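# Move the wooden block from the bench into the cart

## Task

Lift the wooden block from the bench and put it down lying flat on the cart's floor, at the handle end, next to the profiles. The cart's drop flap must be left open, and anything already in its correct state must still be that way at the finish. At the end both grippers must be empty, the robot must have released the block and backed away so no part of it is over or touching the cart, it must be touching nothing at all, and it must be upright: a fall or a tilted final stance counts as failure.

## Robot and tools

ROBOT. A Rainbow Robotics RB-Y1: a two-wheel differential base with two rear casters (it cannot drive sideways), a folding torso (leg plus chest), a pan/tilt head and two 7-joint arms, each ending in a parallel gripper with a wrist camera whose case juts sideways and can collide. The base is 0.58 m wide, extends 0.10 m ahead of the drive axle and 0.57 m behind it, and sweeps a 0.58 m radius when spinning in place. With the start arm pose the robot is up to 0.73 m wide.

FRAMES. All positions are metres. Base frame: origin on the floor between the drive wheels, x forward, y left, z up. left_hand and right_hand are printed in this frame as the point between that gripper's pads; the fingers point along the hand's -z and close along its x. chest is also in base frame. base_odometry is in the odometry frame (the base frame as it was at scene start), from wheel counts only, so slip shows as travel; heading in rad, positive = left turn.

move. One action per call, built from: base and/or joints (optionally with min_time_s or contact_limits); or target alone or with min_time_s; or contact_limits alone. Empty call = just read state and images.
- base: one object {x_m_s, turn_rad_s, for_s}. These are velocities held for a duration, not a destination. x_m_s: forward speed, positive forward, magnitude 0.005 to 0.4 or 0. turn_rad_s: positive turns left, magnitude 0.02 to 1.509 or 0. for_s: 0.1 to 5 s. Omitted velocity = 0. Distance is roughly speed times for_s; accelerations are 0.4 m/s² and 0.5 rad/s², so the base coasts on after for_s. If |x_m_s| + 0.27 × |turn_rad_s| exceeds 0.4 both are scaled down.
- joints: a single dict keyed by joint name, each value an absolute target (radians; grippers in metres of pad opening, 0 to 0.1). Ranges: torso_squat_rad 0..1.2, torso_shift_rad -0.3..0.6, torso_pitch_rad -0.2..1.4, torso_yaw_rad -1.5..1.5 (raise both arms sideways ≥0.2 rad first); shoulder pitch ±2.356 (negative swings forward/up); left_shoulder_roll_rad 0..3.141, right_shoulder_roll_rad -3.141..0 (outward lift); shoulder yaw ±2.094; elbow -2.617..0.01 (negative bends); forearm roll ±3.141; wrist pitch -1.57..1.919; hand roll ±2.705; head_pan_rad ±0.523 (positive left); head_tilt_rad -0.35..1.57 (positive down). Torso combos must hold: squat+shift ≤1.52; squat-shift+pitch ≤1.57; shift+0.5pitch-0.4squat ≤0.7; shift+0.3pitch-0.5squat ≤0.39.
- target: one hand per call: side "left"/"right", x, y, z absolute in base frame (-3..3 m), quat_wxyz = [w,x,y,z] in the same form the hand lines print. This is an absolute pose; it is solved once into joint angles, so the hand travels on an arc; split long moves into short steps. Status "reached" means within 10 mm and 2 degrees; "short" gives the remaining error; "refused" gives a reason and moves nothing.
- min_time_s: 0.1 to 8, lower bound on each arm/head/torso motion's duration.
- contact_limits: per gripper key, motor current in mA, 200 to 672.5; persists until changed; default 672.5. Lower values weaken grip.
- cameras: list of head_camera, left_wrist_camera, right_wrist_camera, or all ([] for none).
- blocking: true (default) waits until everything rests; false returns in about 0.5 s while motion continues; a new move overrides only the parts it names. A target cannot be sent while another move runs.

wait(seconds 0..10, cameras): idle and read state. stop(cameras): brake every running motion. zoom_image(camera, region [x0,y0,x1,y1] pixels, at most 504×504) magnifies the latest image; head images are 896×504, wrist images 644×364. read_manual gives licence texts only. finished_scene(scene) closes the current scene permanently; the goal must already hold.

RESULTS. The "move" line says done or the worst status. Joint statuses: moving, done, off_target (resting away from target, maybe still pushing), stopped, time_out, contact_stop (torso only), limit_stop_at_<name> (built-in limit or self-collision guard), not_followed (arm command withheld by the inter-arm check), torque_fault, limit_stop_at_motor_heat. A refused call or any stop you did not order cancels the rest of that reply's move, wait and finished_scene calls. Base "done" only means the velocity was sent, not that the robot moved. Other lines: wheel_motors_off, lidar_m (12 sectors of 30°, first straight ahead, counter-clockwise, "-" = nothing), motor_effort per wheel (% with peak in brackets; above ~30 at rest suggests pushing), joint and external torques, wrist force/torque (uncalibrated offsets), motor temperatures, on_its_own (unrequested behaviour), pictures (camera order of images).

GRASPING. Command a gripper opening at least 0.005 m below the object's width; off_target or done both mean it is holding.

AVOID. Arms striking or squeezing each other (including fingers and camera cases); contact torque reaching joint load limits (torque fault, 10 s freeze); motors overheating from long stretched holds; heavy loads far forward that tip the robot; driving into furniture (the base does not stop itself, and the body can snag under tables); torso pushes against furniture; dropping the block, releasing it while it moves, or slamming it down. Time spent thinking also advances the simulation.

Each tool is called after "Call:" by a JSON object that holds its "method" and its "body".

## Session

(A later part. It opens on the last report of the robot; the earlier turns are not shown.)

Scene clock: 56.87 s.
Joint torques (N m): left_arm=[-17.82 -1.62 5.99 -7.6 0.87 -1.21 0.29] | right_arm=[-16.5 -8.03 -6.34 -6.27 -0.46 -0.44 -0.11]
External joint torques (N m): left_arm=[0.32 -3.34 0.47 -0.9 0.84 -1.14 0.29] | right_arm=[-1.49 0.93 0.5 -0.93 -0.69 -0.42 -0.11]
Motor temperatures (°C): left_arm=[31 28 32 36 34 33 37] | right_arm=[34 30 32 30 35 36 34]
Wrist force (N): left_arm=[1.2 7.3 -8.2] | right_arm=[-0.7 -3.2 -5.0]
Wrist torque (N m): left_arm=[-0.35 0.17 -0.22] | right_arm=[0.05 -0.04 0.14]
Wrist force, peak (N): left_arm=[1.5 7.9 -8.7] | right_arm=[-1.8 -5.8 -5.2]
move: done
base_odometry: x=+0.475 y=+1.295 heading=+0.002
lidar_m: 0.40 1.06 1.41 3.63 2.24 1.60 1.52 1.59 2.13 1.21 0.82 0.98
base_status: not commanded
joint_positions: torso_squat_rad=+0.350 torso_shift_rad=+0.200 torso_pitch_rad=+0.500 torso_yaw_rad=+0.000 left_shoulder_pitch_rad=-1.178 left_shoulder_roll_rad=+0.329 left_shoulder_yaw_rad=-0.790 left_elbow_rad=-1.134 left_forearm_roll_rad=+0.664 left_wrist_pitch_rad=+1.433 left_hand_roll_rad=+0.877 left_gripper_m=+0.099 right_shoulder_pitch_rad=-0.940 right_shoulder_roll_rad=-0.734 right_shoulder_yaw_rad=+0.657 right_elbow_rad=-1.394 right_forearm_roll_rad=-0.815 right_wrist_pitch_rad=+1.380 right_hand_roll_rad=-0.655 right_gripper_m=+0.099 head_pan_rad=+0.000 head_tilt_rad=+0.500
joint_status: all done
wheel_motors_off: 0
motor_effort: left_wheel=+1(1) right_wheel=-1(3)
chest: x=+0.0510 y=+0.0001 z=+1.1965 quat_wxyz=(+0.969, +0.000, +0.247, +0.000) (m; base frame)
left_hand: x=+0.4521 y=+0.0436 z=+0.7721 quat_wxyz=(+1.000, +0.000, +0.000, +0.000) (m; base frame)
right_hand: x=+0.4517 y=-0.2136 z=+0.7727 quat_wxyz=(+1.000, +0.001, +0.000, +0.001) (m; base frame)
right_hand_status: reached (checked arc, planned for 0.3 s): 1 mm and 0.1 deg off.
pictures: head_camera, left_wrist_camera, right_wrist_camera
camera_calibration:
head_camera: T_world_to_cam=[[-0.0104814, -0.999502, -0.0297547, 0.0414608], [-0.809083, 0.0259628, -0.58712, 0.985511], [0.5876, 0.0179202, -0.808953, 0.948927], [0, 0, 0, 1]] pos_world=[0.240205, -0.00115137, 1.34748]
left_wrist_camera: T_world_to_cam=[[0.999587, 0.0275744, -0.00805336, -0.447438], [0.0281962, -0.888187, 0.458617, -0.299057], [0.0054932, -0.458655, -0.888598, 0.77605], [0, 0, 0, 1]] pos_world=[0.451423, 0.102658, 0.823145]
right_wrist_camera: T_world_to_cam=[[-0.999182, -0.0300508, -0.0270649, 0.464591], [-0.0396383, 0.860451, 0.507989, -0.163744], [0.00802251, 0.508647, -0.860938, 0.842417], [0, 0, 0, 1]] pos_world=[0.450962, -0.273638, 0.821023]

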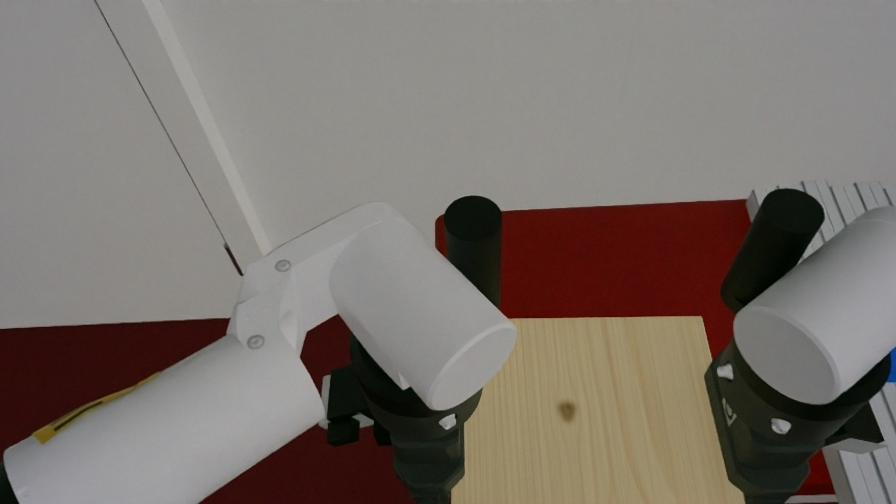

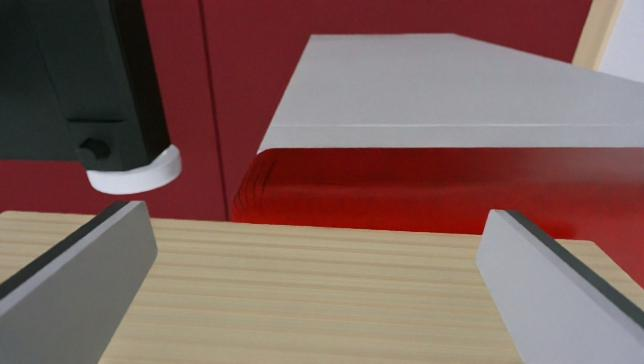

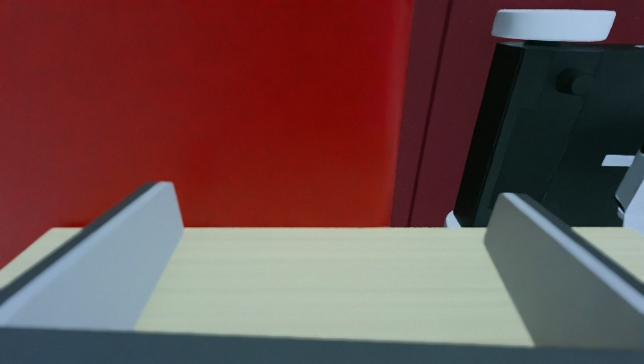

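Call:
{"method": "move", "body": {"target": {"side":"left","x":0.452,"y":0.029,"z":0.772,"quat_wxyz":[1,0,0,0]}, "cameras": []}}

Call:
{"method": "move", "body": {"target": {"side":"right","x":0.452,"y":-0.199,"z":0.772,"quat_wxyz":[1,0,0,0]}, "cameras": []}}

Scene clock: 59.03 s.
Joint torques (N m): left_arm=[-22.55 -21.4 7.86 -16.07 6.07 -9.15 2.48] | right_arm=[-19.62 11.2 -6.25 -15.27 -6.85 -4.36 -1.92]
External joint torques (N m): left_arm=[-4.22 -22.75 2.52 -9.37 6.05 -9.1 2.48] | right_arm=[-4.64 20.29 0.61 -9.97 -7.09 -4.35 -1.92]
Motor temperatures (°C): left_arm=[31 28 32 36 34 33 37] | right_arm=[34 30 32 30 35 36 34]
Wrist force (N): left_arm=[-2.0 48.9 3.3] | right_arm=[-0.4 -38.5 -4.5]
Wrist torque (N m): left_arm=[-1.27 0.64 -2.60] | right_arm=[0.82 -0.41 2.19]
Wrist force, peak (N): left_arm=[0.1 58.2 5.8] | right_arm=[0.6 -45.3 -5.8]
move: done
base_odometry: x=+0.475 y=+1.295 heading=+0.002
lidar_m: 0.41 1.05 1.41 3.64 2.25 1.61 1.53 1.60 2.14 1.22 0.83 1.00
base_status: not commanded
joint_positions: torso_squat_rad=+0.350 torso_shift_rad=+0.200 torso_pitch_rad=+0.500 torso_yaw_rad=+0.000 left_shoulder_pitch_rad=-1.199 left_shoulder_roll_rad=+0.296 left_shoulder_yaw_rad=-0.797 left_elbow_rad=-1.092 left_forearm_roll_rad=+0.655 left_wrist_pitch_rad=+1.429 left_hand_roll_rad=+0.886 left_gripper_m=+0.099 right_shoulder_pitch_rad=-0.939 right_shoulder_roll_rad=-0.739 right_shoulder_yaw_rad=+0.657 right_elbow_rad=-1.392 right_forearm_roll_rad=-0.813 right_wrist_pitch_rad=+1.381 right_hand_roll_rad=-0.654 right_gripper_m=+0.099 head_pan_rad=+0.000 head_tilt_rad=+0.500
joint_status: all done
wheel_motors_off: 0
motor_effort: left_wheel=+2(3) right_wheel=+0(3)
chest: x=+0.0508 y=+0.0002 z=+1.1965 quat_wxyz=(+0.969, +0.000, +0.247, +0.000) (m; base frame)
left_hand: x=+0.4523 y=+0.0341 z=+0.7715 quat_wxyz=(+1.000, +0.004, +0.000, +0.002) (m; base frame)
left_hand_status: reached (checked arc, planned for 0.2 s): 5 mm and 0.5 deg off.
right_hand: x=+0.4519 y=-0.2176 z=+0.7726 quat_wxyz=(+1.000, -0.003, +0.000, -0.001) (m; base frame)
pictures: none
No camera images: "cameras" was empty.

Scene clock: 59.63 s.
Joint torques (N m): left_arm=[-24.48 -35.31 9.17 -22.36 10.55 -13.06 3.82] | right_arm=[-27.41 39.86 -4.93 -26.53 -14.66 -12.03 -4.62]
External joint torques (N m): left_arm=[-6.13 -36.75 3.82 -15.69 10.54 -13.02 3.82] | right_arm=[-12.19 48.51 1.86 -21.13 -14.91 -12.03 -4.62]
Motor temperatures (°C): left_arm=[31 28 32 36 34 33 37] | right_arm=[34 30 32 30 36 36 34]
Wrist force (N): left_arm=[3.6 73.9 3.8] | right_arm=[-8.8 -89.1 6.8]
Wrist torque (N m): left_arm=[-1.61 0.88 -3.97] | right_arm=[2.27 -0.88 4.87]
Wrist force, peak (N): left_arm=[3.9 81.4 2.9] | right_arm=[-9.6 -99.5 9.6]
move: short
base_odometry: x=+0.475 y=+1.295 heading=+0.002
lidar_m: 0.41 1.05 1.42 3.63 2.25 1.62 1.53 1.60 2.12 1.21 0.84 0.99
base_status: not commanded
joint_positions: torso_squat_rad=+0.350 torso_shift_rad=+0.200 torso_pitch_rad=+0.499 torso_yaw_rad=+0.000 left_shoulder_pitch_rad=-1.199 left_shoulder_roll_rad=+0.300 left_shoulder_yaw_rad=-0.797 left_elbow_rad=-1.091 left_forearm_roll_rad=+0.654 left_wrist_pitch_rad=+1.430 left_hand_roll_rad=+0.886 left_gripper_m=+0.099 right_shoulder_pitch_rad=-0.955 right_shoulder_roll_rad=-0.716 right_shoulder_yaw_rad=+0.671 right_elbow_rad=-1.383 right_forearm_roll_rad=-0.794 right_wrist_pitch_rad=+1.395 right_hand_roll_rad=-0.680 right_gripper_m=+0.099 head_pan_rad=+0.000 head_tilt_rad=+0.500
joint_status: all done
wheel_motors_off: 0
motor_effort: left_wheel=-5(8) right_wheel=+6(9)
chest: x=+0.0504 y=+0.0000 z=+1.1967 quat_wxyz=(+0.969, +0.000, +0.247, +0.000) (m; base frame)
left_hand: x=+0.4529 y=+0.0368 z=+0.7714 quat_wxyz=(+1.000, +0.007, -0.001, +0.003) (m; base frame)
right_hand: x=+0.4518 y=-0.2097 z=+0.7722 quat_wxyz=(+1.000, -0.009, +0.000, -0.004) (m; base frame)
right_hand_status: short (checked arc, planned for 0.2 s): 11 mm and 1.1 deg off.
pictures: none
No camera images: "cameras" was empty.

Call:
{"method": "move", "body": {"target": {"side":"right","x":0.452,"y":-0.203,"z":0.772,"quat_wxyz":[1,0,0,0]}, "cameras": []}}

Call:
{"method": "move", "body": {"joints": {"torso_squat_rad":0.05}, "min_time_s": 3}}

Scene clock: 62.27 s.
Joint torques (N m): left_arm=[-23.64 -33.23 8.82 -21.19 9.76 -12.43 3.82] | right_arm=[-26 33.49 -6.05 -22.94 -12.07 -10.08 -4.32]
External joint torques (N m): left_arm=[-5.28 -34.66 3.47 -14.52 9.75 -12.39 3.82] | right_arm=[-10.79 42.24 0.71 -17.6 -12.32 -10.08 -4.32]
Motor temperatures (°C): left_arm=[31 28 32 36 34 33 38] | right_arm=[34 31 32 31 37 37 34]
Wrist force (N): left_arm=[2.4 67.8 5.2] | right_arm=[-7.6 -71.3 8.1]
Wrist torque (N m): left_arm=[-1.56 0.99 -3.61] | right_arm=[1.85 -0.82 4.08]
Wrist force, peak (N): left_arm=[3.8 75.4 3.0] | right_arm=[-7.8 -89.1 7.6]
move: done
base_odometry: x=+0.475 y=+1.295 heading=+0.002
lidar_m: 0.40 1.05 1.41 3.63 2.24 1.61 1.52 1.60 2.14 1.22 0.82 0.98
base_status: not commanded
joint_positions: torso_squat_rad=+0.350 torso_shift_rad=+0.200 torso_pitch_rad=+0.499 torso_yaw_rad=+0.000 left_shoulder_pitch_rad=-1.199 left_shoulder_roll_rad=+0.299 left_shoulder_yaw_rad=-0.797 left_elbow_rad=-1.091 left_forearm_roll_rad=+0.654 left_wrist_pitch_rad=+1.430 left_hand_roll_rad=+0.886 left_gripper_m=+0.099 right_shoulder_pitch_rad=-0.953 right_shoulder_roll_rad=-0.719 right_shoulder_yaw_rad=+0.669 right_elbow_rad=-1.378 right_forearm_roll_rad=-0.799 right_wrist_pitch_rad=+1.390 right_hand_roll_rad=-0.671 right_gripper_m=+0.099 head_pan_rad=+0.000 head_tilt_rad=+0.500
joint_status: all done
wheel_motors_off: 0
motor_effort: left_wheel=-3(5) right_wheel=+7(8)
chest: x=+0.0504 y=+0.0001 z=+1.1967 quat_wxyz=(+0.969, +0.000, +0.247, +0.000) (m; base frame)
left_hand: x=+0.4528 y=+0.0363 z=+0.7715 quat_wxyz=(+1.000, +0.006, -0.001, +0.003) (m; base frame)
right_hand: x=+0.4521 y=-0.2119 z=+0.7715 quat_wxyz=(+1.000, -0.008, +0.001, -0.003) (m; base frame)
right_hand_status: reached (checked arc, planned for 0.1 s): 9 mm and 1.0 deg off.
pictures: none
No camera images: "cameras" was empty.

Scene clock: 65.57 s.
Joint torques (N m): left_arm=[-29.12 -32.98 11.29 -23.94 10.46 -11.33 3.89] | right_arm=[-28.12 29.59 -7.33 -24.69 -11.88 -7.98 -3.69]
External joint torques (N m): left_arm=[-10.82 -34.38 5.96 -17.26 10.45 -11.29 3.89] | right_arm=[-12.96 38.31 -0.59 -19.34 -12.13 -7.98 -3.69]
Motor temperatures (°C): left_arm=[31 29 32 36 35 34 38] | right_arm=[34 31 32 31 37 37 34]
Wrist force (N): left_arm=[3.3 66.0 -17.8] | right_arm=[-0.6 -63.6 -17.7]
Wrist torque (N m): left_arm=[-1.14 -0.26 -3.52] | right_arm=[1.17 -0.69 3.47]
Wrist force, peak (N): left_arm=[3.4 66.7 -18.7] | right_arm=[-8.0 -71.5 8.0]
move: done
base_odometry: x=+0.475 y=+1.295 heading=+0.002
lidar_m: 0.40 1.05 1.39 3.62 2.24 1.60 1.53 1.59 2.14 1.23 0.82 0.99
base_status: not commanded
joint_positions: torso_squat_rad=+0.050 torso_shift_rad=+0.200 torso_pitch_rad=+0.501 torso_yaw_rad=+0.000 left_shoulder_pitch_rad=-1.197 left_shoulder_roll_rad=+0.299 left_shoulder_yaw_rad=-0.798 left_elbow_rad=-1.090 left_forearm_roll_rad=+0.654 left_wrist_pitch_rad=+1.430 left_hand_roll_rad=+0.886 left_gripper_m=+0.099 right_shoulder_pitch_rad=-0.953 right_shoulder_roll_rad=-0.718 right_shoulder_yaw_rad=+0.669 right_elbow_rad=-1.378 right_forearm_roll_rad=-0.799 right_wrist_pitch_rad=+1.389 right_hand_roll_rad=-0.671 right_gripper_m=+0.099 head_pan_rad=+0.000 head_tilt_rad=+0.500
joint_status: all done
wheel_motors_off: 0
motor_effort: left_wheel=-2(4) right_wheel=+3(8)
chest: x=+0.0597 y=+0.0001 z=+1.2371 quat_wxyz=(+0.969, +0.000, +0.248, +0.000) (m; base frame)
left_hand: x=+0.4607 y=+0.0368 z=+0.8105 quat_wxyz=(+1.000, +0.007, +0.001, +0.003) (m; base frame)
right_hand: x=+0.4602 y=-0.2113 z=+0.8107 quat_wxyz=(+1.000, -0.008, +0.002, -0.003) (m; base frame)
pictures: head_camera, left_wrist_camera, right_wrist_camera
camera_calibration:
head_camera: T_world_to_cam=[[-0.0106462, -0.999502, -0.0297209, 0.04265], [-0.809587, 0.026061, -0.586421, 1.01551], [0.586903, 0.0178185, -0.809461, 0.977321], [0, 0, 0, 1]] pos_world=[0.249005, -0.00125082, 1.38789]
left_wrist_camera: T_world_to_cam=[[0.999424, 0.0325288, -0.00962905, -0.454358], [0.0334002, -0.893833, 0.447154, -0.315804], [0.0059386, -0.447218, -0.894405, 0.811146], [0, 0, 0, 1]] pos_world=[0.459828, 0.0952626, 0.862331]
right_wrist_camera: T_world_to_cam=[[-0.999495, -0.0230541, -0.0218467, 0.471556], [-0.0308376, 0.869061, 0.493744, -0.175418], [0.00760331, 0.494168, -0.869333, 0.877848], [0, 0, 0, 1]] pos_world=[0.459234, -0.270484, 0.860056]

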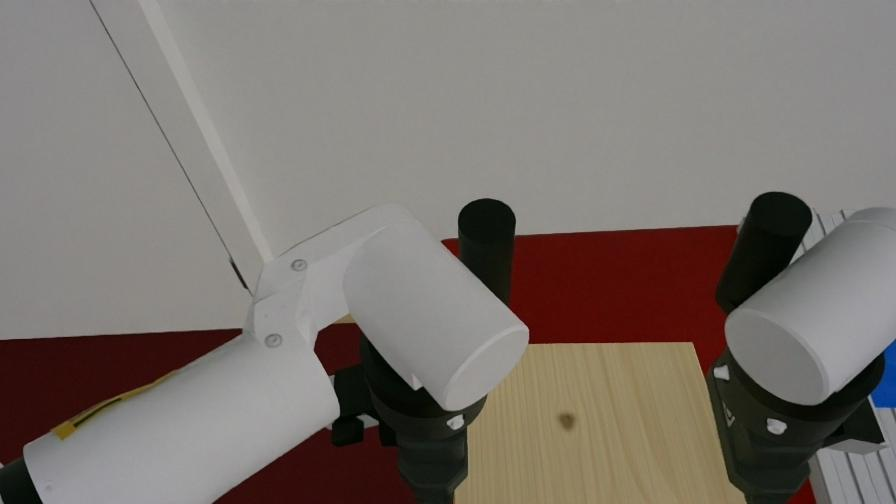

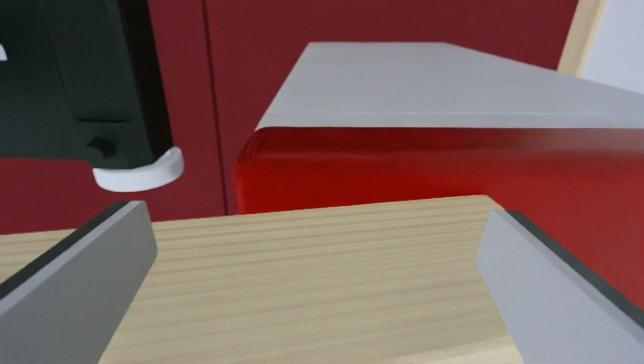

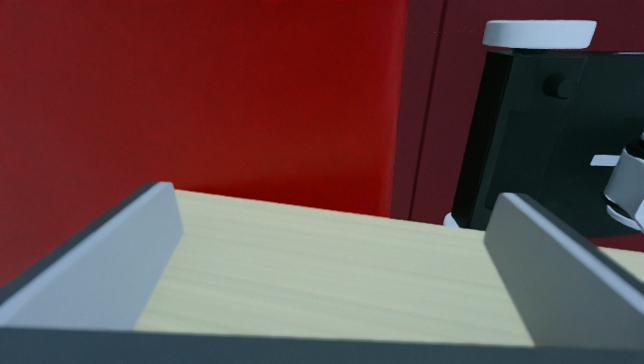

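Call:
{"method": "move", "body": {"base": {"x_m_s":-0.12,"for_s":1.9}}}

Scene clock: 69.90 s.
Joint torques (N m): left_arm=[-17.61 0.11 7.32 -6.87 0.17 -0.53 0.36] | right_arm=[-16.94 -7.05 -7.71 -6.31 -0.04 -0.18 -0.37]
External joint torques (N m): left_arm=[0.71 -1.12 1.99 -0.13 0.14 -0.47 0.36] | right_arm=[-1.71 1.45 -0.97 -0.89 -0.27 -0.16 -0.37]
Motor temperatures (°C): left_arm=[31 29 32 37 35 34 38] | right_arm=[35 31 32 32 38 38 34]
Wrist force (N): left_arm=[1.6 0.1 -7.7] | right_arm=[-0.7 1.6 -4.6]
Wrist torque (N m): left_arm=[-0.16 0.26 0.08] | right_arm=[-0.16 -0.01 -0.06]
Wrist force, peak (N): left_arm=[2.4 67.2 -16.9] | right_arm=[0.2 -64.4 -16.6]
move: done
base_odometry: x=+0.247 y=+1.295 heading=+0.003
lidar_m: 0.38 1.27 1.72 4.30 1.92 1.37 1.30 1.35 1.82 2.09 0.97 0.35
base_status: done (sent for 1.9 of 1.9 s)
joint_positions: torso_squat_rad=+0.050 torso_shift_rad=+0.200 torso_pitch_rad=+0.500 torso_yaw_rad=+0.000 left_shoulder_pitch_rad=-1.200 left_shoulder_roll_rad=+0.291 left_shoulder_yaw_rad=-0.797 left_elbow_rad=-1.095 left_forearm_roll_rad=+0.656 left_wrist_pitch_rad=+1.427 left_hand_roll_rad=+0.887 left_gripper_m=+0.099 right_shoulder_pitch_rad=-0.955 right_shoulder_roll_rad=-0.709 right_shoulder_yaw_rad=+0.669 right_elbow_rad=-1.382 right_forearm_roll_rad=-0.802 right_wrist_pitch_rad=+1.387 right_hand_roll_rad=-0.672 right_gripper_m=+0.099 head_pan_rad=+0.000 head_tilt_rad=+0.500
joint_status: not commanded
wheel_motors_off: 0
motor_effort: left_wheel=+8(22) right_wheel=-18(25)
chest: x=+0.0592 y=+0.0001 z=+1.2372 quat_wxyz=(+0.969, +0.000, +0.247, +0.000) (m; base frame)
left_hand: x=+0.4598 y=+0.0293 z=+0.8132 quat_wxyz=(+1.000, +0.000, -0.001, +0.000) (m; base frame)
right_hand: x=+0.4602 y=-0.2032 z=+0.8121 quat_wxyz=(+1.000, +0.000, +0.001, +0.000) (m; base frame)
pictures: head_camera, left_wrist_camera, right_wrist_camera
camera_calibration:
head_camera: T_world_to_cam=[[-0.0106206, -0.999502, -0.0297303, 0.0426592], [-0.809082, 0.0260611, -0.587118, 1.01604], [0.5876, 0.0178187, -0.808955, 0.977038], [0, 0, 0, 1]] pos_world=[0.248405, -0.00125082, 1.38818]
left_wrist_camera: T_world_to_cam=[[0.999632, 0.0260603, -0.00750815, -0.454769], [0.0265954, -0.887761, 0.459537, -0.330833], [0.00531024, -0.459567, -0.888127, 0.805775], [0, 0, 0, 1]] pos_world=[0.459122, 0.088459, 0.864246]
right_wrist_camera: T_world_to_cam=[[-0.999265, -0.0290608, -0.0250126, 0.473092], [-0.0377277, 0.861591, 0.506199, -0.19154], [0.00684011, 0.506771, -0.862054, 0.872034], [0, 0, 0, 1]] pos_world=[0.459553, -0.263143, 0.860531]

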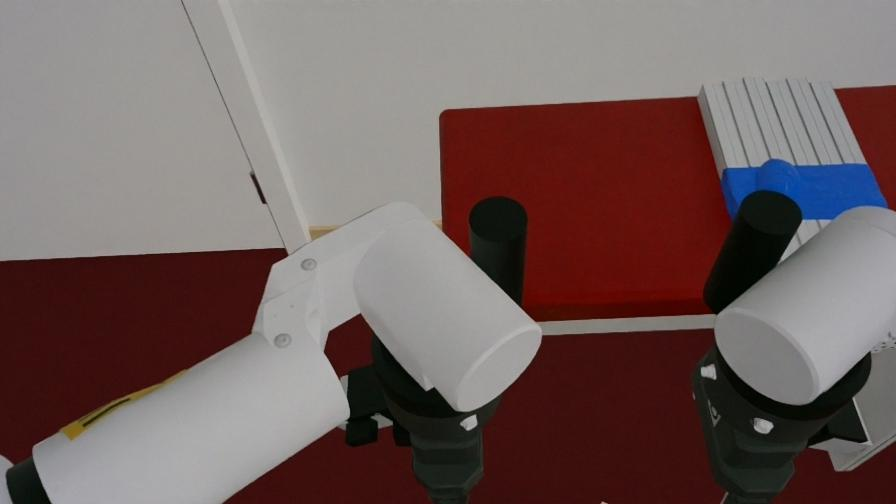

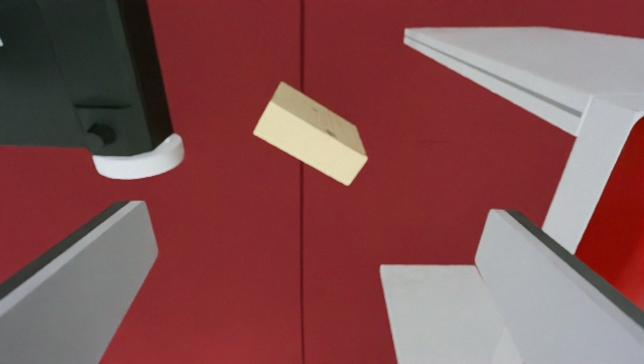

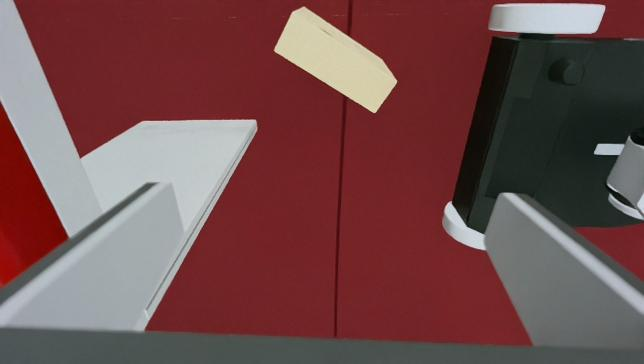

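Call:
{"method": "move", "body": {"base": {"x_m_s":-0.15,"for_s":2.0}, "joints": {"head_tilt_rad":0.75,"left_shoulder_roll_rad":0.7,"right_shoulder_roll_rad":-1.0}}}

Call:
{"method": "zoom_image", "body": {"camera": "head_camera", "region": [300, 100, 700, 504]}}

Scene clock: 73.93 s.
Joint torques (N m): left_arm=[-18.16 7.38 7.78 -4.4 -0.51 -0.09 0.31] | right_arm=[-15.36 -13.21 -8.3 -3.79 0.47 0.27 -0.35]
External joint torques (N m): left_arm=[0.91 -2 0.99 -0.13 0.06 -0.25 0.31] | right_arm=[-0.7 0.65 -0.33 -0.43 -0.22 0.13 -0.35]
Motor temperatures (°C): left_arm=[31 29 32 37 35 34 38] | right_arm=[35 31 32 32 37 37 34]
Wrist force (N): left_arm=[-0.5 -1.2 -7.1] | right_arm=[-1.1 3.0 -5.5]
Wrist torque (N m): left_arm=[-0.10 0.08 0.07] | right_arm=[-0.26 -0.02 -0.09]
Wrist force, peak (N): left_arm=[1.9 1.2 -8.2] | right_arm=[-0.9 3.0 -5.6]
move: done
base_odometry: x=-0.053 y=+1.294 heading=+0.004
lidar_m: 0.64 1.55 2.12 4.29 1.47 1.05 1.00 1.05 1.42 3.56 1.44 0.64
base_status: done (sent for 2 of 2 s)
joint_positions: torso_squat_rad=+0.050 torso_shift_rad=+0.200 torso_pitch_rad=+0.500 torso_yaw_rad=+0.000 left_shoulder_pitch_rad=-1.200 left_shoulder_roll_rad=+0.700 left_shoulder_yaw_rad=-0.797 left_elbow_rad=-1.095 left_forearm_roll_rad=+0.656 left_wrist_pitch_rad=+1.427 left_hand_roll_rad=+0.887 left_gripper_m=+0.099 right_shoulder_pitch_rad=-0.956 right_shoulder_roll_rad=-1.000 right_shoulder_yaw_rad=+0.669 right_elbow_rad=-1.382 right_forearm_roll_rad=-0.802 right_wrist_pitch_rad=+1.387 right_hand_roll_rad=-0.672 right_gripper_m=+0.099 head_pan_rad=+0.000 head_tilt_rad=+0.750
joint_status: all done
wheel_motors_off: 0
motor_effort: left_wheel=+15(33) right_wheel=-17(41)
chest: x=+0.0592 y=+0.0001 z=+1.2373 quat_wxyz=(+0.969, +0.000, +0.247, +0.000) (m; base frame)
left_hand: x=+0.5399 y=+0.2751 z=+0.8457 quat_wxyz=(+0.979, +0.150, -0.066, +0.121) (m; base frame)
right_hand: x=+0.4914 y=-0.3681 z=+0.8601 quat_wxyz=(+0.989, -0.127, -0.040, -0.058) (m; base frame)
pictures: head_camera, left_wrist_camera, right_wrist_camera
camera_calibration:
head_camera: T_world_to_cam=[[-0.0175536, -0.999504, -0.0261412, 0.0388303], [-0.929192, 0.0259614, -0.368685, 0.730675], [0.369181, 0.0178185, -0.929187, 1.18376], [0, 0, 0, 1]] pos_world=[0.242597, -0.00125112, 1.37034]
left_wrist_camera: T_world_to_cam=[[0.955899, 0.24396, 0.163524, -0.722086], [0.211552, -0.958159, 0.192815, 0.0153803], [0.203721, -0.149718, -0.967514, 0.821984], [0, 0, 0, 1]] pos_world=[0.519532, 0.313962, 0.910393]
right_wrist_camera: T_world_to_cam=[[-0.991289, 0.0691865, -0.11207, 0.607723], [0.0363148, 0.961506, 0.272372, 0.128919], [0.126601, 0.26593, -0.955643, 0.929779], [0, 0, 0, 1]] pos_world=[0.480037, -0.413258, 0.921531]

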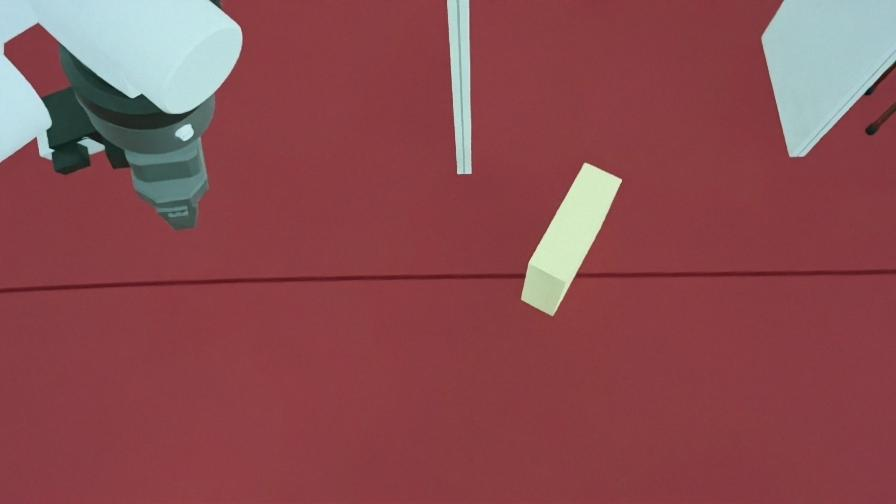

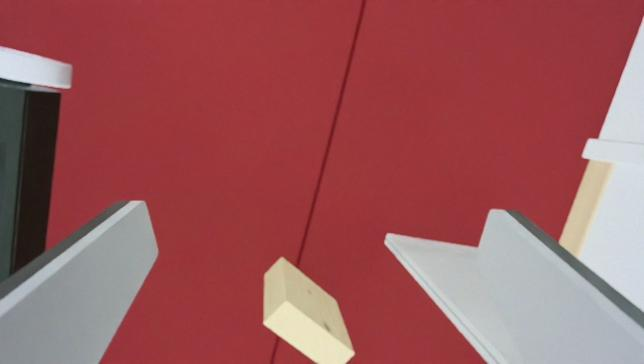

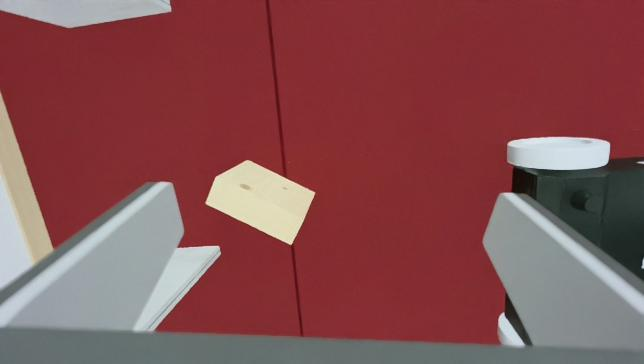

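Scaled by 1.248 from the camera's 896x504 image, which has a finer 1280x720 frame.

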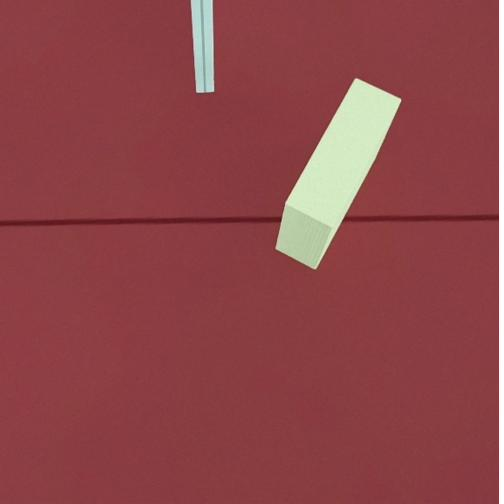

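Call:
{"method": "move", "body": {"joints": {"left_shoulder_pitch_rad":0.3,"left_shoulder_roll_rad":0.4,"left_shoulder_yaw_rad":0,"left_elbow_rad":-1.9,"left_forearm_roll_rad":0,"left_wrist_pitch_rad":0,"left_hand_roll_rad":0,"right_shoulder_roll_rad":-0.9,"right_elbow_rad":-2.1,"head_tilt_rad":0.9}, "cameras": []}}

Call:
{"method": "move", "body": {"base": {"x_m_s":0.15,"for_s":2.3}, "cameras": []}}

Call:
{"method": "move", "body": {"joints": {"torso_squat_rad":1.2,"torso_shift_rad":0.3,"torso_pitch_rad":0.65,"head_tilt_rad":0.6}}}

Scene clock: 95.03 s.
Joint torques (N m): left_arm=[2.15 3.67 4.96 -8.07 0.06 -1.67 0.11] | right_arm=[-14.69 -6.66 -8.62 -5.69 0.32 -0.56 -0.34]
External joint torques (N m): left_arm=[-1.18 -1.69 0.82 0.24 0.01 0.02 0.15] | right_arm=[-1.18 0.67 -0.33 -0.27 -0.2 0.15 -0.36]
Motor temperatures (°C): left_arm=[31 28 32 36 35 33 38] | right_arm=[34 31 32 31 36 37 34]
Wrist force (N): left_arm=[-4.0 -1.1 -4.4] | right_arm=[-2.7 1.2 -4.3]
Wrist torque (N m): left_arm=[-0.13 -0.04 0.15] | right_arm=[-0.19 -0.08 -0.11]
Wrist force, peak (N): left_arm=[-1.3 1.0 -8.1] | right_arm=[-1.0 3.0 -5.7]
move: done
base_odometry: x=-0.053 y=+1.294 heading=+0.004
lidar_m: 0.64 1.56 2.10 4.30 1.46 1.05 1.00 1.03 1.41 3.58 1.45 0.66
base_status: not commanded
joint_positions: torso_squat_rad=+0.050 torso_shift_rad=+0.200 torso_pitch_rad=+0.500 torso_yaw_rad=+0.000 left_shoulder_pitch_rad=+0.300 left_shoulder_roll_rad=+0.400 left_shoulder_yaw_rad=+0.000 left_elbow_rad=-1.900 left_forearm_roll_rad=+0.000 left_wrist_pitch_rad=+0.000 left_hand_roll_rad=+0.000 left_gripper_m=+0.099 right_shoulder_pitch_rad=-0.956 right_shoulder_roll_rad=-0.900 right_shoulder_yaw_rad=+0.669 right_elbow_rad=-2.100 right_forearm_roll_rad=-0.802 right_wrist_pitch_rad=+1.387 right_hand_roll_rad=-0.672 right_gripper_m=+0.099 head_pan_rad=+0.000 head_tilt_rad=+0.900
joint_status: all done
wheel_motors_off: 0
motor_effort: left_wheel=+17(18) right_wheel=-17(18)
chest: x=+0.0592 y=+0.0001 z=+1.2372 quat_wxyz=(+0.969, +0.000, +0.247, +0.000) (m; base frame)
left_hand: x=+0.3505 y=+0.3262 z=+0.8624 quat_wxyz=(+0.836, +0.092, -0.511, -0.175) (m; base frame)
right_hand: x=+0.4457 y=-0.0995 z=+0.9594 quat_wxyz=(+0.953, +0.096, -0.173, +0.230) (m; base frame)
pictures: none
No camera images: "cameras" was empty.

Scene clock: 98.17 s.
Joint torques (N m): left_arm=[2.99 3.59 4.95 -8.15 0.11 -1.73 0.14] | right_arm=[-14.43 -6.65 -8.65 -5.6 0.43 -0.55 -0.3]
External joint torques (N m): left_arm=[-0.3 -1.78 0.81 0.16 0.05 -0.04 0.18] | right_arm=[-0.92 0.68 -0.36 -0.18 -0.08 0.15 -0.32]
Motor temperatures (°C): left_arm=[31 28 32 36 34 33 38] | right_arm=[34 31 32 31 36 37 34]
Wrist force (N): left_arm=[-3.6 -0.7 -4.3] | right_arm=[-3.2 1.1 -4.0]
Wrist torque (N m): left_arm=[-0.19 -0.03 0.13] | right_arm=[-0.15 -0.15 -0.08]
Wrist force, peak (N): left_arm=[-4.8 -1.6 -4.9] | right_arm=[-2.9 1.3 -5.0]
move: done
base_odometry: x=+0.292 y=+1.296 heading=+0.005
lidar_m: 0.59 1.24 1.65 4.31 1.97 1.41 1.35 1.41 1.89 1.87 0.94 0.31
base_status: done (sent for 2.3 of 2.3 s)
joint_positions: torso_squat_rad=+0.050 torso_shift_rad=+0.200 torso_pitch_rad=+0.500 torso_yaw_rad=+0.000 left_shoulder_pitch_rad=+0.300 left_shoulder_roll_rad=+0.400 left_shoulder_yaw_rad=+0.000 left_elbow_rad=-1.900 left_forearm_roll_rad=+0.000 left_wrist_pitch_rad=+0.000 left_hand_roll_rad=+0.000 left_gripper_m=+0.099 right_shoulder_pitch_rad=-0.956 right_shoulder_roll_rad=-0.900 right_shoulder_yaw_rad=+0.669 right_elbow_rad=-2.100 right_forearm_roll_rad=-0.802 right_wrist_pitch_rad=+1.387 right_hand_roll_rad=-0.672 right_gripper_m=+0.099 head_pan_rad=+0.000 head_tilt_rad=+0.900
joint_status: not commanded
wheel_motors_off: 0
motor_effort: left_wheel=+15(38) right_wheel=-15(31)
chest: x=+0.0593 y=+0.0001 z=+1.2372 quat_wxyz=(+0.969, +0.000, +0.247, +0.000) (m; base frame)
left_hand: x=+0.3506 y=+0.3262 z=+0.8623 quat_wxyz=(+0.836, +0.092, -0.511, -0.175) (m; base frame)
right_hand: x=+0.4458 y=-0.0995 z=+0.9594 quat_wxyz=(+0.953, +0.096, -0.173, +0.230) (m; base frame)
pictures: none
No camera images: "cameras" was empty.

Scene clock: 102.83 s.
Joint torques (N m): left_arm=[5.62 3.57 4.5 -7.1 -0.01 -1.61 -0.01] | right_arm=[-12.21 -6.12 -7.83 -6.6 0.14 -0.51 -0.41]
External joint torques (N m): left_arm=[-0.56 -1.25 0.75 0.29 -0.05 -0.04 0.02] | right_arm=[-0.65 0.85 -0.47 -0.38 -0.13 0.09 -0.42]
Motor temperatures (°C): left_arm=[31 28 32 36 34 33 38] | right_arm=[34 31 32 31 36 37 34]
Wrist force (N): left_arm=[-3.5 -1.0 -4.8] | right_arm=[-2.2 -0.1 -5.0]
Wrist torque (N m): left_arm=[-0.11 0.00 0.14] | right_arm=[-0.01 -0.10 -0.10]
Wrist force, peak (N): left_arm=[-4.3 -1.0 -5.5] | right_arm=[-3.0 1.3 -5.1]
move: done
base_odometry: x=+0.292 y=+1.296 heading=+0.005
lidar_m: 0.59 1.22 1.67 4.30 1.97 1.42 1.34 1.42 1.89 2.06 0.95 0.31
base_status: not commanded
joint_positions: torso_squat_rad=+1.200 torso_shift_rad=+0.300 torso_pitch_rad=+0.650 torso_yaw_rad=+0.000 left_shoulder_pitch_rad=+0.300 left_shoulder_roll_rad=+0.400 left_shoulder_yaw_rad=+0.000 left_elbow_rad=-1.900 left_forearm_roll_rad=+0.000 left_wrist_pitch_rad=+0.000 left_hand_roll_rad=+0.000 left_gripper_m=+0.099 right_shoulder_pitch_rad=-0.956 right_shoulder_roll_rad=-0.900 right_shoulder_yaw_rad=+0.669 right_elbow_rad=-2.100 right_forearm_roll_rad=-0.802 right_wrist_pitch_rad=+1.387 right_hand_roll_rad=-0.672 right_gripper_m=+0.099 head_pan_rad=+0.000 head_tilt_rad=+0.600
joint_status: all done
wheel_motors_off: 0
motor_effort: left_wheel=+14(18) right_wheel=-14(16)
chest: x=+0.0343 y=+0.0000 z=+0.7693 quat_wxyz=(+0.948, +0.000, +0.319, +0.000) (m; base frame)
left_hand: x=+0.2663 y=+0.3261 z=+0.3550 quat_wxyz=(+0.872, +0.079, -0.447, -0.181) (m; base frame)
right_hand: x=+0.3749 y=-0.0996 z=+0.4368 quat_wxyz=(+0.963, +0.113, -0.101, +0.222) (m; base frame)
pictures: head_camera, left_wrist_camera, right_wrist_camera
camera_calibration:
head_camera: T_world_to_cam=[[-0.0176497, -0.999502, -0.0261764, 0.0261251], [-0.929225, 0.026062, -0.368594, 0.549622], [0.369092, 0.0178182, -0.929222, 0.731761], [0, 0, 0, 1]] pos_world=[0.241097, -0.00125082, 0.883239]
left_wrist_camera: T_world_to_cam=[[0.547761, -0.362133, 0.7542, -0.296093], [-0.575218, -0.817612, 0.0251898, 0.439881], [0.607521, -0.447628, -0.656161, 0.289641], [0, 0, 0, 1]] pos_world=[0.239253, 0.382079, 0.402284]
right_wrist_camera: T_world_to_cam=[[-0.863594, -0.423172, -0.274098, 0.400169], [-0.494611, 0.605608, 0.623377, 0.000509918], [-0.0977999, 0.673917, -0.732306, 0.495808], [0, 0, 0, 1]] pos_world=[0.394326, -0.165101, 0.472451]

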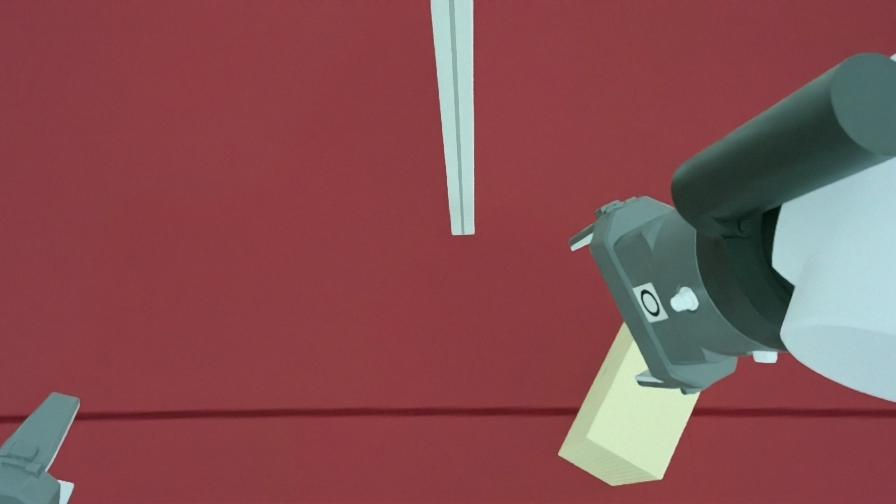

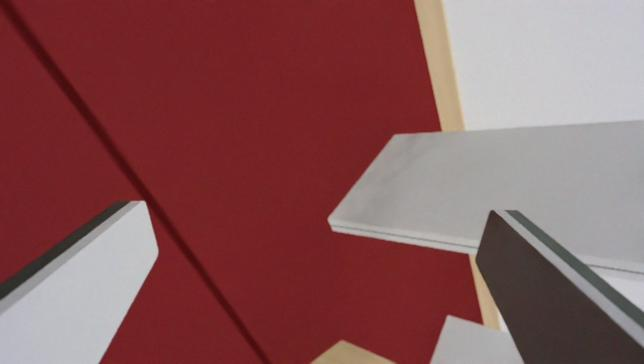

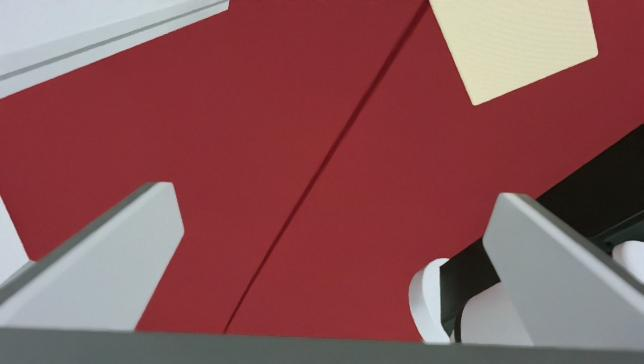

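Call:
{"method": "move", "body": {"target": {"side":"right","x":0.389,"y":-0.207,"z":0.34,"quat_wxyz":[0.866,0,0,0.5]}}}

Scene clock: 106.10 s.
Joint torques (N m): left_arm=[5.6 3.34 4.63 -7.12 0.08 -1.68 0.05] | right_arm=[-14.13 -10.24 -6.81 -5.38 0.05 -0.04 -0.35]
External joint torques (N m): left_arm=[-0.58 -1.48 0.88 0.27 0.04 -0.11 0.09] | right_arm=[-1.52 -0.76 0.66 -0.46 -0.18 0.02 -0.35]
Motor temperatures (°C): left_arm=[31 28 32 36 34 33 37] | right_arm=[34 31 32 31 36 37 34]
Wrist force (N): left_arm=[-4.0 -1.0 -5.2] | right_arm=[-0.4 1.4 -5.1]
Wrist torque (N m): left_arm=[-0.13 -0.04 0.14] | right_arm=[-0.13 0.06 -0.07]
Wrist force, peak (N): left_arm=[-4.0 -1.7 -6.0] | right_arm=[-0.7 2.0 -5.7]
move: done
base_odometry: x=+0.292 y=+1.296 heading=+0.005
lidar_m: 0.57 1.21 1.66 4.31 1.98 1.41 1.34 1.41 1.89 2.07 0.96 0.31
base_status: not commanded
joint_positions: torso_squat_rad=+1.200 torso_shift_rad=+0.300 torso_pitch_rad=+0.650 torso_yaw_rad=+0.000 left_shoulder_pitch_rad=+0.300 left_shoulder_roll_rad=+0.400 left_shoulder_yaw_rad=+0.000 left_elbow_rad=-1.900 left_forearm_roll_rad=+0.000 left_wrist_pitch_rad=+0.000 left_hand_roll_rad=+0.000 left_gripper_m=+0.099 right_shoulder_pitch_rad=-1.018 right_shoulder_roll_rad=-0.938 right_shoulder_yaw_rad=+0.826 right_elbow_rad=-1.671 right_forearm_roll_rad=-0.856 right_wrist_pitch_rad=+1.308 right_hand_roll_rad=+0.137 right_gripper_m=+0.099 head_pan_rad=+0.000 head_tilt_rad=+0.600
joint_status: all done
wheel_motors_off: 0
motor_effort: left_wheel=+15(16) right_wheel=-14(18)
chest: x=+0.0343 y=+0.0000 z=+0.7693 quat_wxyz=(+0.948, +0.000, +0.319, +0.000) (m; base frame)
left_hand: x=+0.2663 y=+0.3261 z=+0.3550 quat_wxyz=(+0.872, +0.079, -0.447, -0.181) (m; base frame)
right_hand: x=+0.3888 y=-0.2068 z=+0.3401 quat_wxyz=(+0.866, +0.000, -0.001, +0.500) (m; base frame)
right_hand_status: reached (checked arc, planned for 0.8 s): 0 mm and 0.1 deg off.
pictures: head_camera, left_wrist_camera, right_wrist_camera
camera_calibration:
head_camera: T_world_to_cam=[[-0.0176497, -0.999502, -0.0261764, 0.0261251], [-0.929225, 0.026062, -0.368594, 0.549622], [0.369092, 0.0178182, -0.929222, 0.731761], [0, 0, 0, 1]] pos_world=[0.241097, -0.00125082, 0.883239]
left_wrist_camera: T_world_to_cam=[[0.547761, -0.362133, 0.7542, -0.296093], [-0.575218, -0.817612, 0.0251898, 0.439881], [0.607521, -0.447628, -0.656161, 0.289641], [0, 0, 0, 1]] pos_world=[0.239253, 0.382079, 0.402284]
right_wrist_camera: T_world_to_cam=[[-0.475012, -0.879551, -0.0274402, 0.0108412], [-0.765575, 0.397681, 0.505712, 0.234922], [-0.433887, 0.261227, -0.862266, 0.588136], [0, 0, 0, 1]] pos_world=[0.440185, -0.237525, 0.388624]

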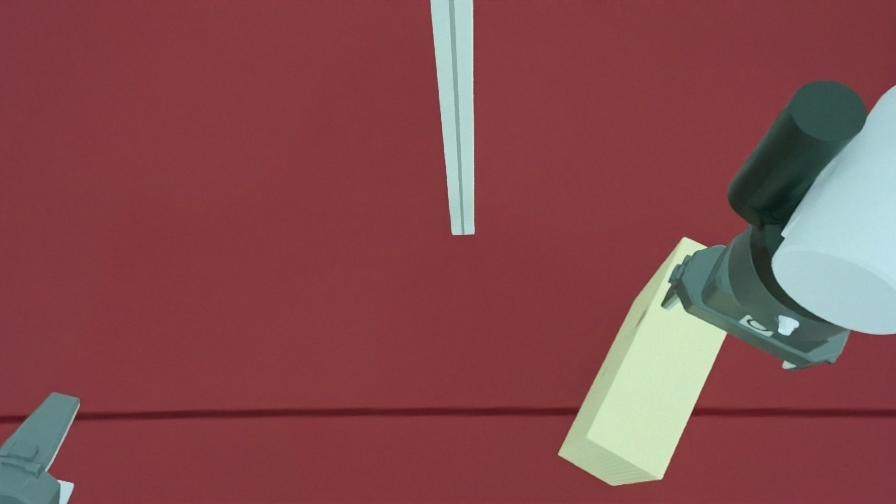

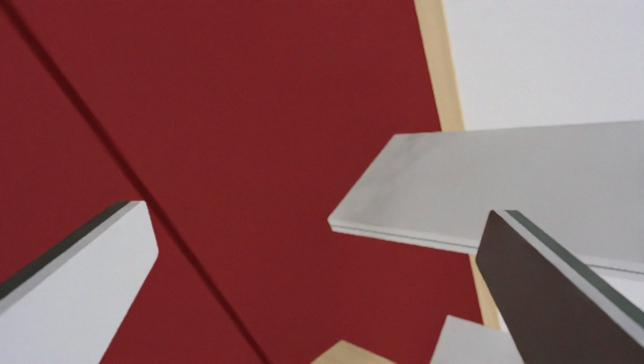

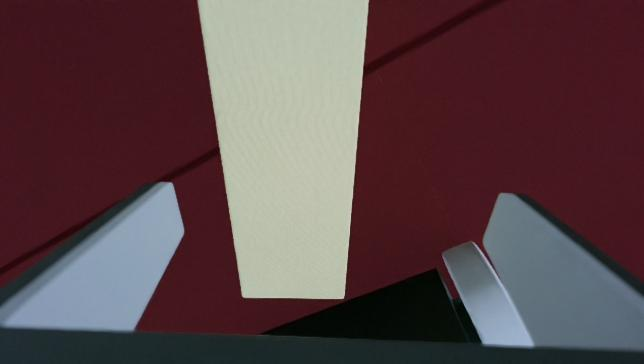

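Call:
{"method": "move", "body": {"target": {"side":"right","x":0.391,"y":-0.189,"z":0.27,"quat_wxyz":[0.866,0,0,0.5]}, "cameras": ["right_wrist_camera"]}}

Call:
{"method": "move", "body": {"target": {"side":"right","x":0.391,"y":-0.189,"z":0.221,"quat_wxyz":[0.866,0,0,0.5]}}}

Scene clock: 110.37 s.
Joint torques (N m): left_arm=[5.55 3.27 4.54 -7.11 0.14 -1.69 0.06] | right_arm=[-14.34 -8.1 -5.52 -4.74 0.07 0.13 0.05]
External joint torques (N m): left_arm=[-0.63 -1.54 0.79 0.28 0.09 -0.12 0.09] | right_arm=[-1.23 -0.36 0.61 0.17 -0.15 0.2 0.05]
Motor temperatures (°C): left_arm=[31 28 32 36 34 33 37] | right_arm=[34 31 32 31 36 37 34]
Wrist force (N): left_arm=[-3.8 -1.4 -4.4] | right_arm=[-0.3 1.2 -5.2]
Wrist torque (N m): left_arm=[-0.10 -0.04 0.13] | right_arm=[-0.14 0.05 -0.12]
Wrist force, peak (N): left_arm=[-4.4 -1.1 -5.6] | right_arm=[-0.2 2.4 -6.0]
move: done
base_odometry: x=+0.292 y=+1.296 heading=+0.005
lidar_m: 0.59 1.23 1.66 4.31 1.98 1.42 1.35 1.41 1.89 2.08 0.95 0.30
base_status: not commanded
joint_positions: torso_squat_rad=+1.200 torso_shift_rad=+0.300 torso_pitch_rad=+0.650 torso_yaw_rad=+0.000 left_shoulder_pitch_rad=+0.300 left_shoulder_roll_rad=+0.400 left_shoulder_yaw_rad=+0.000 left_elbow_rad=-1.900 left_forearm_roll_rad=+0.000 left_wrist_pitch_rad=+0.000 left_hand_roll_rad=+0.000 left_gripper_m=+0.099 right_shoulder_pitch_rad=-1.034 right_shoulder_roll_rad=-0.745 right_shoulder_yaw_rad=+0.882 right_elbow_rad=-1.351 right_forearm_roll_rad=-0.771 right_wrist_pitch_rad=+1.155 right_hand_roll_rad=+0.224 right_gripper_m=+0.099 head_pan_rad=+0.000 head_tilt_rad=+0.600
joint_status: all done
wheel_motors_off: 0
motor_effort: left_wheel=+15(16) right_wheel=-13(16)
chest: x=+0.0343 y=+0.0000 z=+0.7693 quat_wxyz=(+0.948, +0.000, +0.319, +0.000) (m; base frame)
left_hand: x=+0.2663 y=+0.3261 z=+0.3550 quat_wxyz=(+0.872, +0.079, -0.447, -0.181) (m; base frame)
right_hand: x=+0.3907 y=-0.1889 z=+0.2701 quat_wxyz=(+0.866, +0.000, +0.000, +0.500) (m; base frame)
right_hand_status: reached (checked arc, planned for 0.7 s): 0 mm and 0.0 deg off.
pictures: right_wrist_camera
camera_calibration:
right_wrist_camera: T_world_to_cam=[[-0.474624, -0.87979, -0.0265034, 0.0251359], [-0.765186, 0.397543, 0.506409, 0.264384], [-0.434997, 0.260634, -0.861886, 0.524253], [0, 0, 0, 1]] pos_world=[0.442281, -0.219628, 0.318626]

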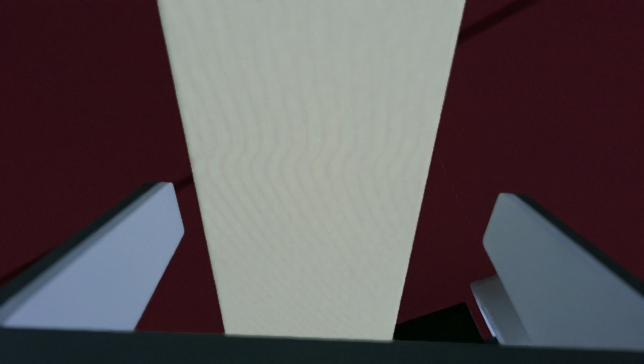

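Scene clock: 111.33 s.
Joint torques (N m): left_arm=[5.64 3.45 4.58 -7.04 0.04 -1.77 0.05] | right_arm=[-13.71 -6.92 -3.99 -4.05 0.19 0.07 0]
External joint torques (N m): left_arm=[-0.54 -1.37 0.83 0.36 -0.01 -0.21 0.08] | right_arm=[-0.39 -0.13 0.85 0.29 0 0.14 0]
Motor temperatures (°C): left_arm=[31 28 32 36 34 33 37] | right_arm=[34 31 32 31 36 37 34]
Wrist force (N): left_arm=[-3.9 -1.4 -4.6] | right_arm=[-0.2 1.1 -4.6]
Wrist torque (N m): left_arm=[-0.06 -0.07 0.15] | right_arm=[-0.12 0.04 -0.08]
Wrist force, peak (N): left_arm=[-3.9 -1.5 -5.6] | right_arm=[5.9 1.8 -0.6]
move: done
base_odometry: x=+0.292 y=+1.296 heading=+0.005
lidar_m: 0.59 1.23 1.67 4.32 1.96 1.41 1.34 1.41 1.88 2.08 0.96 0.30
base_status: not commanded
joint_positions: torso_squat_rad=+1.200 torso_shift_rad=+0.300 torso_pitch_rad=+0.650 torso_yaw_rad=+0.000 left_shoulder_pitch_rad=+0.300 left_shoulder_roll_rad=+0.400 left_shoulder_yaw_rad=+0.000 left_elbow_rad=-1.900 left_forearm_roll_rad=+0.000 left_wrist_pitch_rad=+0.000 left_hand_roll_rad=+0.000 left_gripper_m=+0.099 right_shoulder_pitch_rad=-1.054 right_shoulder_roll_rad=-0.609 right_shoulder_yaw_rad=+0.896 right_elbow_rad=-1.054 right_forearm_roll_rad=-0.762 right_wrist_pitch_rad=+1.003 right_hand_roll_rad=+0.339 right_gripper_m=+0.099 head_pan_rad=+0.000 head_tilt_rad=+0.600
joint_status: all done
wheel_motors_off: 0
motor_effort: left_wheel=+15(16) right_wheel=-16(19)
chest: x=+0.0343 y=+0.0000 z=+0.7693 quat_wxyz=(+0.948, +0.000, +0.319, +0.000) (m; base frame)
left_hand: x=+0.2663 y=+0.3261 z=+0.3550 quat_wxyz=(+0.872, +0.079, -0.447, -0.181) (m; base frame)
right_hand: x=+0.3909 y=-0.1889 z=+0.2212 quat_wxyz=(+0.866, +0.000, +0.000, +0.500) (m; base frame)
right_hand_status: reached (checked arc, planned for 0.6 s): 0 mm and 0.1 deg off.
pictures: head_camera, left_wrist_camera, right_wrist_camera
camera_calibration:
head_camera: T_world_to_cam=[[-0.0175563, -0.999504, -0.026141, 0.026071], [-0.929226, 0.0259622, -0.368598, 0.549626], [0.369094, 0.0178197, -0.929221, 0.73176], [0, 0, 0, 1]] pos_world=[0.241097, -0.00125112, 0.883239]
left_wrist_camera: T_world_to_cam=[[0.547761, -0.362133, 0.7542, -0.296093], [-0.575218, -0.817612, 0.0251898, 0.439881], [0.607521, -0.447628, -0.656161, 0.289641], [0, 0, 0, 1]] pos_world=[0.239253, 0.382079, 0.402284]
right_wrist_camera: T_world_to_cam=[[-0.474736, -0.879719, -0.0268428, 0.0241305], [-0.765356, 0.397577, 0.506125, 0.289395], [-0.434576, 0.26082, -0.862042, 0.481934], [0, 0, 0, 1]] pos_world=[0.442383, -0.219527, 0.269625]

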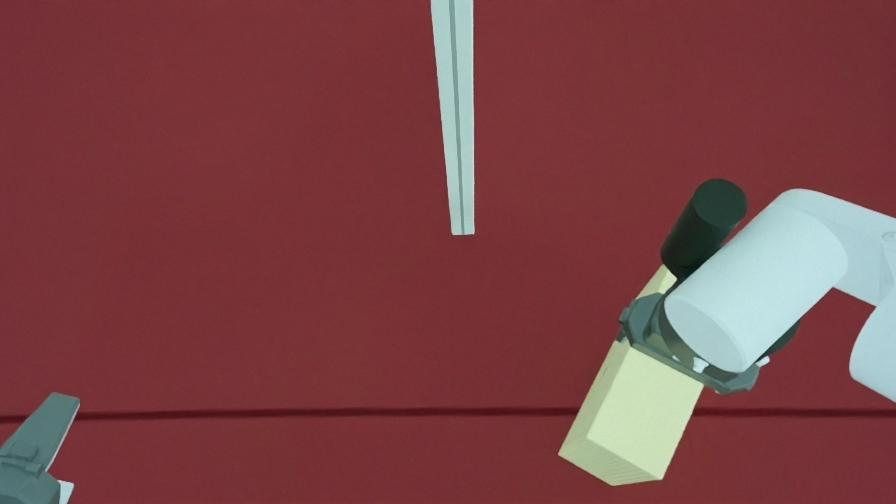

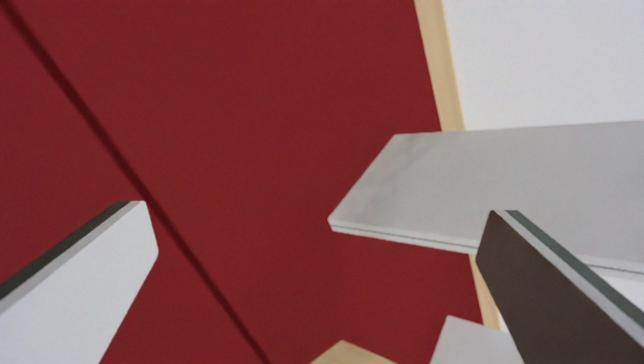

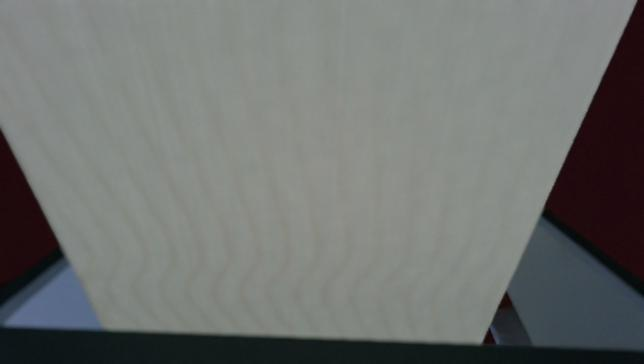

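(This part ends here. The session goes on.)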